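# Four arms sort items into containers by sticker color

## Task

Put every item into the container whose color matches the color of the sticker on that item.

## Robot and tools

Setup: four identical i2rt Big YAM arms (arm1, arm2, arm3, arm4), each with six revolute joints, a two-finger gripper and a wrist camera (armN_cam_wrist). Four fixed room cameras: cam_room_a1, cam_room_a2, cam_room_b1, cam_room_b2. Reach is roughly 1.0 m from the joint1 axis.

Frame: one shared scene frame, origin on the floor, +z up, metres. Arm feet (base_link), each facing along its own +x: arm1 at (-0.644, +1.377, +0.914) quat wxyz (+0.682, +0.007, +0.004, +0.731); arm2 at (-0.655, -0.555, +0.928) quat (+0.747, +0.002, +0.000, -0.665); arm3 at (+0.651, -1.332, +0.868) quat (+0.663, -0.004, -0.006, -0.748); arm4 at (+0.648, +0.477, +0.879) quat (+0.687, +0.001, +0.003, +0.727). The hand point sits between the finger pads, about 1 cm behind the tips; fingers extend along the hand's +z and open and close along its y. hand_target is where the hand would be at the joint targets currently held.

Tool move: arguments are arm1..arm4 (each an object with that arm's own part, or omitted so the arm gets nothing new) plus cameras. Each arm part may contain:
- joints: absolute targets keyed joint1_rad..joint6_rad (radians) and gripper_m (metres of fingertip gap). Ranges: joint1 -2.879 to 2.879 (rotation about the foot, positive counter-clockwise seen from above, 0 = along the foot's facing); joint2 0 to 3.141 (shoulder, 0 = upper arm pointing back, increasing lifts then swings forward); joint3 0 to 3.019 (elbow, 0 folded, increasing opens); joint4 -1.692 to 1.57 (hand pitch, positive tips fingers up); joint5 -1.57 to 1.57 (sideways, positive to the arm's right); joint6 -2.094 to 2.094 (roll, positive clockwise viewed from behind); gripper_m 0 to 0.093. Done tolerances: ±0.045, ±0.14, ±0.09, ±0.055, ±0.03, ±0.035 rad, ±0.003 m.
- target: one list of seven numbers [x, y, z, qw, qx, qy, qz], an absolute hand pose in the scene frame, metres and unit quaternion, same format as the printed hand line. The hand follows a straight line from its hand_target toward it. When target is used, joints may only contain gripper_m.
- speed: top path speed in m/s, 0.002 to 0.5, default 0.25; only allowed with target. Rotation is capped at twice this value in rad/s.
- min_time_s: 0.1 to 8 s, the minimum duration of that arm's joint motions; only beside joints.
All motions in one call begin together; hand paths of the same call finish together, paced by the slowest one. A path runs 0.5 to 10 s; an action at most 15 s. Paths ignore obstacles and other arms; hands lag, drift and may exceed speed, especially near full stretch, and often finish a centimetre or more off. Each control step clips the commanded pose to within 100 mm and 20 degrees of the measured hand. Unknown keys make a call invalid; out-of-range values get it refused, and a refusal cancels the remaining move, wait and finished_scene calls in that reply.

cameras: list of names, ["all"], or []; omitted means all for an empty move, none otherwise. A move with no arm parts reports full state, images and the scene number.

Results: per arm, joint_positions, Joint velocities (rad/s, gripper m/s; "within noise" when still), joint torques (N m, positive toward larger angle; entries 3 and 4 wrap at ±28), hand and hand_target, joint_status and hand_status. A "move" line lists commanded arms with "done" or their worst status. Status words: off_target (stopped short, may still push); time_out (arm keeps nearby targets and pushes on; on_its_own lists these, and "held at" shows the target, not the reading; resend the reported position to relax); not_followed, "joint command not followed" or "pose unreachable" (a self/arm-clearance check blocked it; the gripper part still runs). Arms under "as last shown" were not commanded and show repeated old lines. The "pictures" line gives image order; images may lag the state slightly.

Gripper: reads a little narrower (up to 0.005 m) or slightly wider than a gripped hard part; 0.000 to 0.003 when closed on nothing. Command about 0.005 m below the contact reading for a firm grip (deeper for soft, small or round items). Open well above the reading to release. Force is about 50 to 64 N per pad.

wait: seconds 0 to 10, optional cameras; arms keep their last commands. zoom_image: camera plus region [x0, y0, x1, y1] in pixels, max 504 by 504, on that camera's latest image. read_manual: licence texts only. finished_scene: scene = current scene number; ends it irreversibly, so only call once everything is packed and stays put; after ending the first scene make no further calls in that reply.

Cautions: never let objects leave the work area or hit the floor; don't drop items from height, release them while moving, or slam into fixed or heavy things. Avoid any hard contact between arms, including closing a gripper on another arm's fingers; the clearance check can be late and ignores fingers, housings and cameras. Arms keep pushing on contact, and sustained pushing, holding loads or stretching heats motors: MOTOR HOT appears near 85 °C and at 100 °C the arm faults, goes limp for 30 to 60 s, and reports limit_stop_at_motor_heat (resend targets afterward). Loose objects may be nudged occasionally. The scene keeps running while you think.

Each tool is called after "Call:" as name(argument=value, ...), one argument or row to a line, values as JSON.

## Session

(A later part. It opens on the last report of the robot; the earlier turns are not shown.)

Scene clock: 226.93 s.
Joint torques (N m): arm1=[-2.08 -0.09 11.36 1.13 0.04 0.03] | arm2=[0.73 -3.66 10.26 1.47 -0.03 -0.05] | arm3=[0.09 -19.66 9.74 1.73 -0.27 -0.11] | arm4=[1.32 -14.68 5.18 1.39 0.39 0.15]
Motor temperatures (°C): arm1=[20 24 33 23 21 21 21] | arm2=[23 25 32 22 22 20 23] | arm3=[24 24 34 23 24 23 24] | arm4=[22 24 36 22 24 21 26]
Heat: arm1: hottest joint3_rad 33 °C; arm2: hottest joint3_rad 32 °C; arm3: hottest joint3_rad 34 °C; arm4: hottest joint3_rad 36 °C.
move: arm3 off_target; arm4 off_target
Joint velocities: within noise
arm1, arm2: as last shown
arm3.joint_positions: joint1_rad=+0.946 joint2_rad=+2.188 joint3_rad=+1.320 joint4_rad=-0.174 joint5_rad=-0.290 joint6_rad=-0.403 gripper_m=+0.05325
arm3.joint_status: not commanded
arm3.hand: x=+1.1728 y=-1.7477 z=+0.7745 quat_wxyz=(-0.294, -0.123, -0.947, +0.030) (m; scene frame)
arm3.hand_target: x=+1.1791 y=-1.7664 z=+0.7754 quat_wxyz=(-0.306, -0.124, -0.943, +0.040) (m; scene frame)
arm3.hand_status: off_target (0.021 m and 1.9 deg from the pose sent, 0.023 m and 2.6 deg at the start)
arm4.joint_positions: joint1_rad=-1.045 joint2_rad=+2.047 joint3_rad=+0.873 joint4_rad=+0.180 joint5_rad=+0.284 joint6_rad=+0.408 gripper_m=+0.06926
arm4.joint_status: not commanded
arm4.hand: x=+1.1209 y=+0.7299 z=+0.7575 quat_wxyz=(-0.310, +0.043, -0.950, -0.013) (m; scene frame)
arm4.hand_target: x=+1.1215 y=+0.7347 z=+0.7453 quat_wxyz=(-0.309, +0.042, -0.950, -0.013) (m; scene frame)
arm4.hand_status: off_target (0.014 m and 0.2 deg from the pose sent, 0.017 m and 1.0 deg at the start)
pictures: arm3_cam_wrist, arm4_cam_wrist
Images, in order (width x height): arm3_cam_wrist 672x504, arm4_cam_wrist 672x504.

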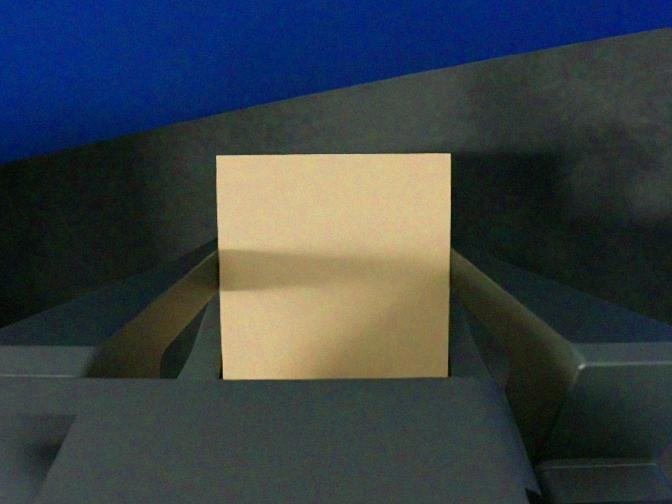

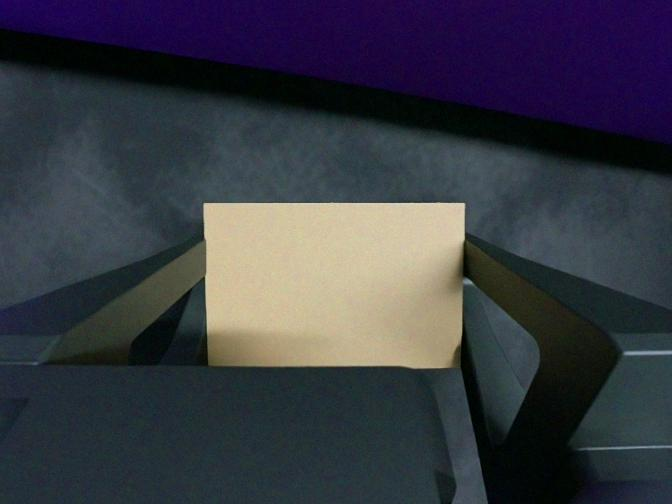

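Call:
move(
  arm4={"target":[1.122,0.735,0.750,0.3087,-0.0415,0.9501,0.0135],"speed":0.06},
  arm3={"target":[1.180,-1.767,0.770,0.3063,0.1241,0.9428,-0.0403],"speed":0.06},
)

Call:
move(
  arm4={"joints":{"gripper_m":0.093}},
  arm3={"joints":{"gripper_m":0.085}},
  cameras=["arm4_cam_wrist","arm3_cam_wrist"],
)

Scene clock: 232.43 s.
Joint torques (N m): arm1=[-1.55 -0.38 11.44 1.07 0.04 0.05] | arm2=[0.73 -3.66 10.29 1.48 -0.03 -0.05] | arm3=[0.15 -18.9 9.78 1.73 -0.27 -0.12] | arm4=[1.49 -15.68 4.92 1.07 0.4 0.12]
Motor temperatures (°C): arm1=[20 24 33 23 21 21 21] | arm2=[23 25 32 22 22 20 23] | arm3=[24 25 33 23 24 23 24] | arm4=[22 24 35 22 24 21 26]
Heat: arm1: hottest joint3_rad 33 °C; arm2: hottest joint3_rad 32 °C; arm3: hottest joint3_rad 33 °C; arm4: hottest joint3_rad 35 °C.
move: arm3 off_target; arm4 done
Joint velocities: within noise
arm1, arm2: as last shown
arm3.joint_positions: joint1_rad=+0.946 joint2_rad=+2.190 joint3_rad=+1.320 joint4_rad=-0.164 joint5_rad=-0.290 joint6_rad=-0.403 gripper_m=+0.05325
arm3.joint_status: not commanded
arm3.hand: x=+1.1739 y=-1.7487 z=+0.7742 quat_wxyz=(-0.297, -0.123, -0.946, +0.032) (m; scene frame)
arm3.hand_target: x=+1.1791 y=-1.7663 z=+0.7704 quat_wxyz=(-0.306, -0.124, -0.943, +0.040) (m; scene frame)
arm3.hand_status: off_target (0.020 m and 1.5 deg from the pose sent, 0.021 m and 1.9 deg at the start)
arm4.joint_positions: joint1_rad=-1.045 joint2_rad=+2.047 joint3_rad=+0.873 joint4_rad=+0.180 joint5_rad=+0.284 joint6_rad=+0.408 gripper_m=+0.06926
arm4.joint_status: not commanded
arm4.hand: x=+1.1209 y=+0.7299 z=+0.7575 quat_wxyz=(-0.310, +0.043, -0.950, -0.013) (m; scene frame)
arm4.hand_target: x=+1.1217 y=+0.7349 z=+0.7501 quat_wxyz=(-0.309, +0.042, -0.950, -0.013) (m; scene frame)
arm4.hand_status: done (0.009 m and 0.2 deg from the pose sent, 0.009 m and 0.2 deg at the start)
pictures: none

Scene clock: 233.07 s.
Joint torques (N m): arm1=[-1.9 -0.67 11.45 1.05 0.02 0.02] | arm2=[0.67 -3.72 10.25 1.5 -0.03 -0.05] | arm3=[0.03 -20.6 9.63 1.63 -0.26 -0.12] | arm4=[1.49 -15.79 4.98 0.98 0.37 0.16]
Motor temperatures (°C): arm1=[20 24 33 23 21 21 21] | arm2=[23 25 32 22 22 20 23] | arm3=[24 25 33 23 24 23 24] | arm4=[22 24 35 22 24 21 26]
Heat: arm1: hottest joint3_rad 33 °C; arm2: hottest joint3_rad 32 °C; arm3: hottest joint3_rad 33 °C; arm4: hottest joint3_rad 35 °C.
move: arm3 done; arm4 done
Joint velocities: within noise
arm1, arm2: as last shown
arm3.joint_positions: joint1_rad=+0.946 joint2_rad=+2.204 joint3_rad=+1.321 joint4_rad=-0.162 joint5_rad=-0.291 joint6_rad=-0.403 gripper_m=+0.08496
arm3.joint_status: all done
arm3.hand: x=+1.1721 y=-1.7470 z=+0.7656 quat_wxyz=(-0.293, -0.124, -0.948, +0.029) (m; scene frame)
arm3.hand_target: x=+1.1792 y=-1.7664 z=+0.7704 quat_wxyz=(-0.306, -0.124, -0.943, +0.040) (m; scene frame)
arm3.hand_status: not commanded
arm4.joint_positions: joint1_rad=-1.045 joint2_rad=+2.047 joint3_rad=+0.873 joint4_rad=+0.180 joint5_rad=+0.284 joint6_rad=+0.408 gripper_m=+0.09292
arm4.joint_status: all done
arm4.hand: x=+1.1209 y=+0.7299 z=+0.7575 quat_wxyz=(-0.310, +0.043, -0.950, -0.013) (m; scene frame)
arm4.hand_target: x=+1.1217 y=+0.7349 z=+0.7501 quat_wxyz=(-0.309, +0.042, -0.950, -0.014) (m; scene frame)
arm4.hand_status: not commanded
pictures: arm3_cam_wrist, arm4_cam_wrist
Images, in order (width x height): arm3_cam_wrist 672x504, arm4_cam_wrist 672x504.

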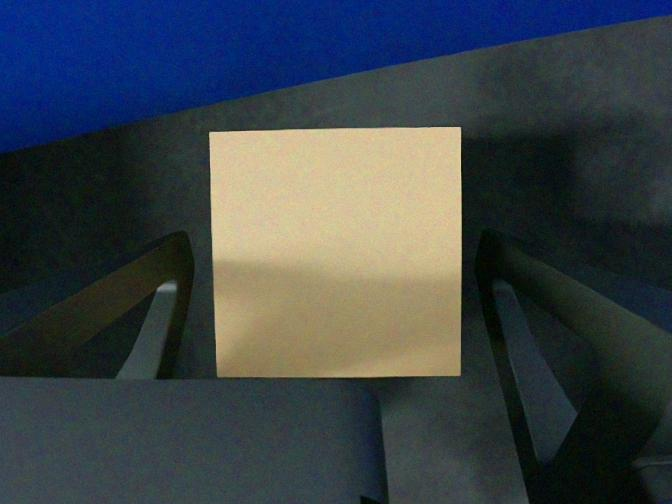

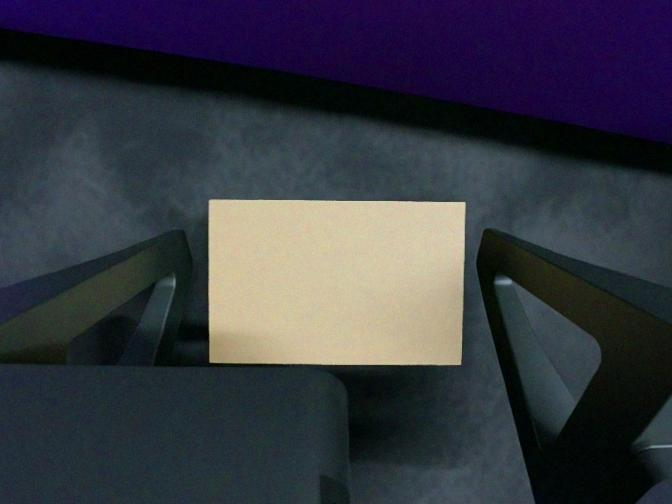

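Call:
move(
  arm4={"target":[1.045,0.728,0.89,0.3087,-0.0415,0.9501,0.0135],"speed":0.15},
  arm3={"target":[1.105,-1.747,0.91,0.3063,0.1241,0.9428,-0.0403],"speed":0.15},
)

Call:
move(
  arm3={"joints":{"joint2_rad":0.8,"joint3_rad":1.1,"joint4_rad":-1.1,"joint5_rad":0,"joint6_rad":0},"min_time_s":2},
  arm4={"joints":{"joint2_rad":0.8,"joint3_rad":1.1,"joint4_rad":-1.1,"joint5_rad":0,"joint6_rad":0},"min_time_s":2},
  cameras=["all"],
)

Scene clock: 240.93 s.
Joint torques (N m): arm1=[-1.73 -0.21 11.17 1.14 0.07 -0.01] | arm2=[0.73 -3.72 10.3 1.48 -0.03 -0.05] | arm3=[0.38 -18.84 7.32 0.73 -0.3 -0.12] | arm4=[1.08 -12.92 6 0.44 0.41 0.17]
Motor temperatures (°C): arm1=[20 24 33 23 21 21 21] | arm2=[23 24 32 22 22 20 23] | arm3=[24 25 32 23 24 23 24] | arm4=[22 24 34 22 24 21 26]
Heat: arm1: hottest joint3_rad 33 °C; arm2: hottest joint3_rad 32 °C; arm3: hottest joint3_rad 32 °C; arm4: hottest joint3_rad 34 °C.
move: arm3 done; arm4 done
Joint velocities: within noise
arm1, arm2: as last shown
arm3.joint_positions: joint1_rad=+0.871 joint2_rad=+1.848 joint3_rad=+1.188 joint4_rad=-0.359 joint5_rad=-0.328 joint6_rad=-0.467 gripper_m=+0.08496
arm3.joint_status: not commanded
arm3.hand: x=+1.1124 y=-1.7449 z=+0.9119 quat_wxyz=(-0.310, -0.121, -0.942, +0.042) (m; scene frame)
arm3.hand_target: x=+1.1052 y=-1.7469 z=+0.9101 quat_wxyz=(-0.306, -0.124, -0.943, +0.040) (m; scene frame)
arm3.hand_status: done (0.008 m and 0.6 deg from the pose sent, 0.159 m and 2.1 deg at the start)
arm4.joint_positions: joint1_rad=-0.945 joint2_rad=+1.587 joint3_rad=+0.720 joint4_rad=-0.146 joint5_rad=+0.335 joint6_rad=+0.491 gripper_m=+0.09292
arm4.joint_status: not commanded
arm4.hand: x=+1.0485 y=+0.7282 z=+0.8909 quat_wxyz=(-0.312, +0.045, -0.949, -0.015) (m; scene frame)
arm4.hand_target: x=+1.0451 y=+0.7280 z=+0.8900 quat_wxyz=(-0.309, +0.042, -0.950, -0.014) (m; scene frame)
arm4.hand_status: done (0.004 m and 0.6 deg from the pose sent, 0.153 m and 0.2 deg at the start)
pictures: none

Scene clock: 243.53 s.
Joint torques (N m): arm1=[-2.14 -0.5 11.43 1.09 0.01 0.05] | arm2=[0.62 -3.66 10.3 1.46 -0.03 -0.05] | arm3=[0.56 -2.49 9.13 1.1 0.13 0.02] | arm4=[1.03 -2.73 12.37 0.69 -0.04 -0.09]
Motor temperatures (°C): arm1=[20 24 33 23 21 21 21] | arm2=[23 24 32 22 22 20 23] | arm3=[24 25 32 23 24 23 24] | arm4=[22 24 35 22 24 21 26]
Heat: arm1: hottest joint3_rad 33 °C; arm2: hottest joint3_rad 32 °C; arm3: hottest joint3_rad 32 °C; arm4: hottest joint3_rad 35 °C.
move: arm3 done; arm4 done
Joint velocities: within noise
arm1.joint_positions: joint1_rad=-2.210 joint2_rad=+0.753 joint3_rad=+1.000 joint4_rad=-1.141 joint5_rad=-0.007 joint6_rad=-0.001 gripper_m=+0.09297
arm1.joint_status: not commanded
arm1.hand: x=-0.3709 y=+1.2055 z=+1.2485 quat_wxyz=(-0.312, -0.264, -0.908, +0.091) (m; scene frame)
arm1.hand_target: x=-0.3732 y=+1.2061 z=+1.2480 quat_wxyz=(-0.309, -0.266, -0.909, +0.091) (m; scene frame)
arm1.hand_status: not commanded
arm2.joint_positions: joint1_rad=+0.922 joint2_rad=+0.752 joint3_rad=+1.015 joint4_rad=-1.136 joint5_rad=+0.003 joint6_rad=+0.009 gripper_m=+0.08492
arm2.joint_status: not commanded
arm2.hand: x=-0.3806 y=-0.7196 z=+1.2761 quat_wxyz=(-0.330, -0.252, -0.905, +0.088) (m; scene frame)
arm2.hand_target: x=-0.3845 y=-0.7172 z=+1.2667 quat_wxyz=(-0.318, -0.248, -0.911, +0.087) (m; scene frame)
arm2.hand_status: not commanded
arm3.joint_positions: joint1_rad=+0.871 joint2_rad=+0.793 joint3_rad=+1.106 joint4_rad=-1.093 joint5_rad=-0.003 joint6_rad=-0.008 gripper_m=+0.08496
arm3.joint_status: all done
arm3.hand: x=+0.8851 y=-1.5781 z=+1.2624 quat_wxyz=(-0.356, -0.362, -0.847, +0.160) (m; scene frame)
arm3.hand_target: x=+0.8820 y=-1.5813 z=+1.2554 quat_wxyz=(-0.347, -0.372, -0.846, +0.157) (m; scene frame)
arm3.hand_status: not commanded
arm4.joint_positions: joint1_rad=-0.945 joint2_rad=+0.792 joint3_rad=+1.056 joint4_rad=-1.088 joint5_rad=+0.004 joint6_rad=+0.014 gripper_m=+0.09292
arm4.joint_status: all done
arm4.hand: x=+0.9153 y=+0.6929 z=+1.2429 quat_wxyz=(-0.341, +0.305, -0.881, -0.122) (m; scene frame)
arm4.hand_target: x=+0.9162 y=+0.6968 z=+1.2615 quat_wxyz=(-0.351, +0.312, -0.874, -0.126) (m; scene frame)
arm4.hand_status: not commanded
pictures: arm1_cam_wrist, arm2_cam_wrist, arm3_cam_wrist, arm4_cam_wrist, cam_room_a1, cam_room_a2, cam_room_b1, cam_room_b2
Images, in order (width x height): arm1_cam_wrist 672x504, arm2_cam_wrist 672x504, arm3_cam_wrist 672x504, arm4_cam_wrist 672x504, cam_room_a1 672x504, cam_room_a2 672x504, cam_room_b1 672x504, cam_room_b2 672x504.

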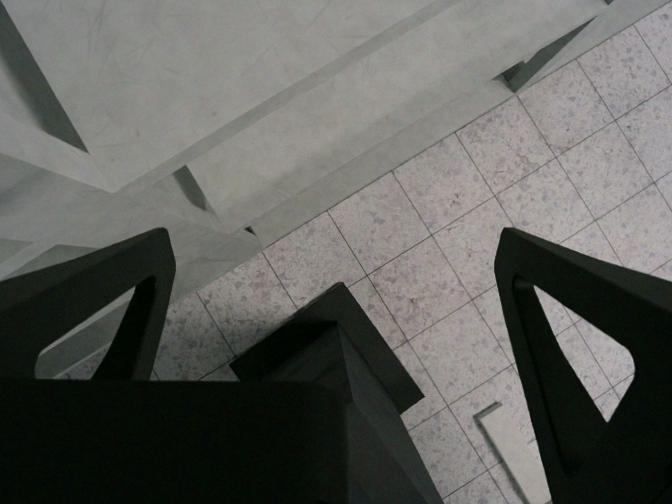

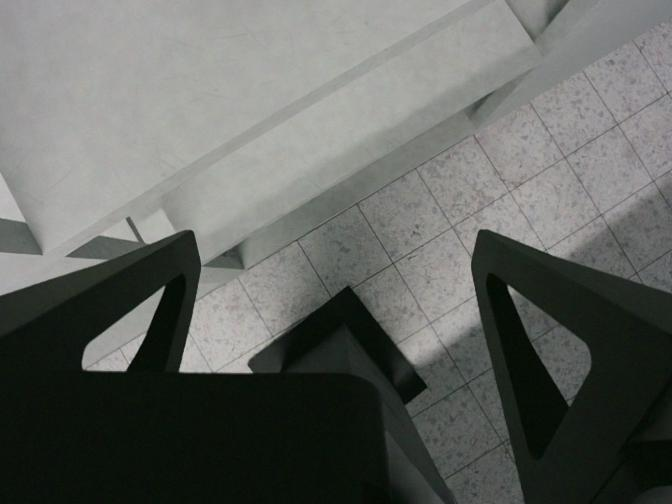

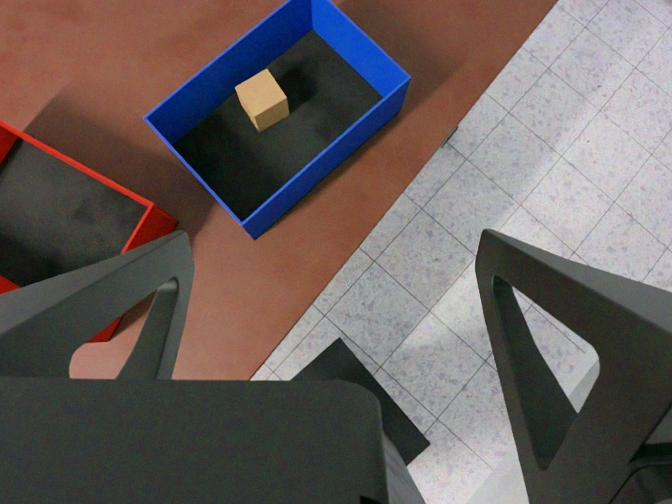

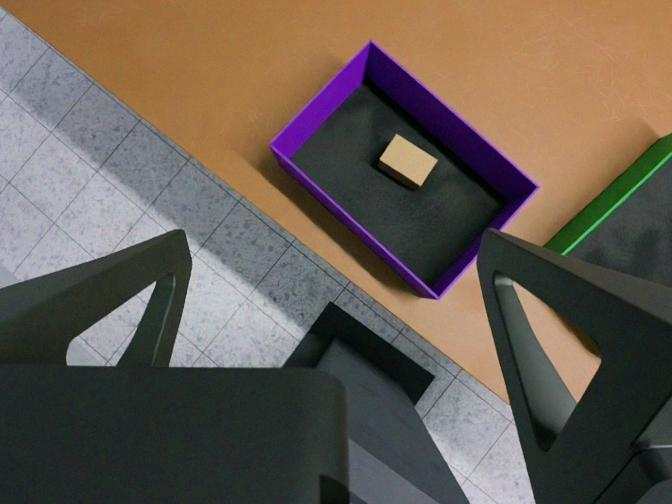

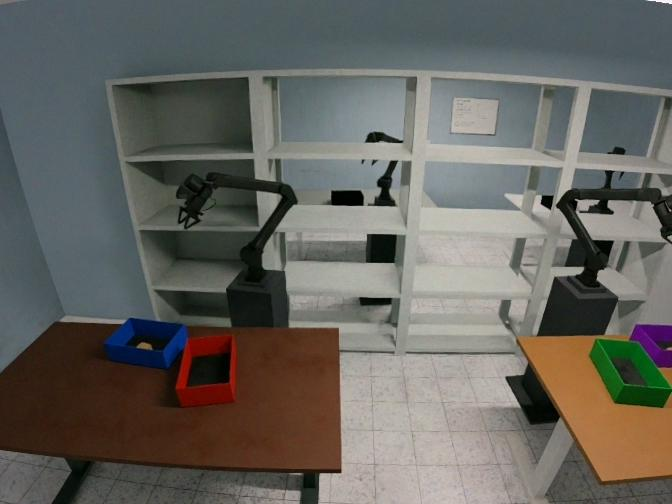

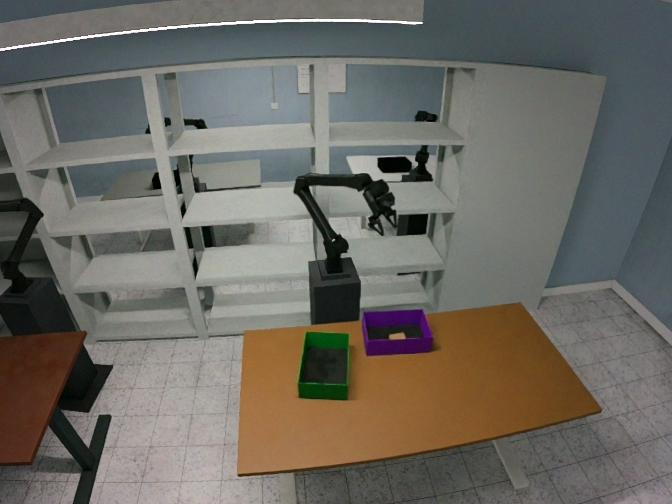

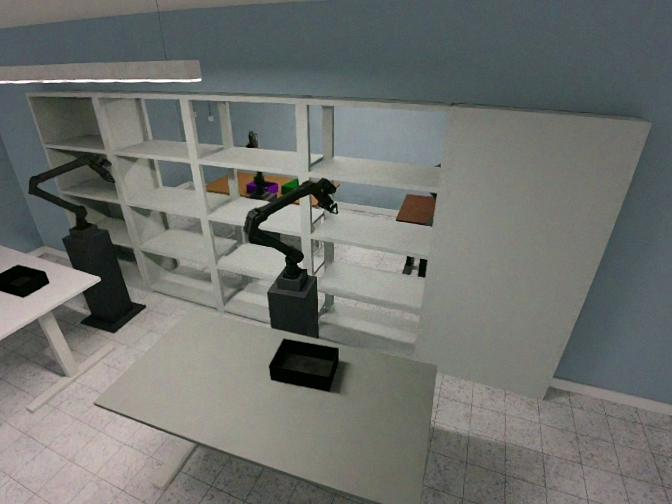

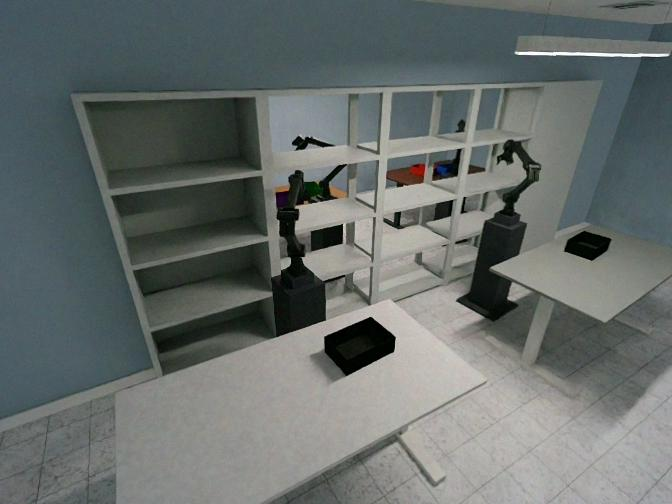

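Both items rest in the boxes of their sticker colors.

Call:
finished_scene(
  scene=3,
)

The scene is finished: the task was done.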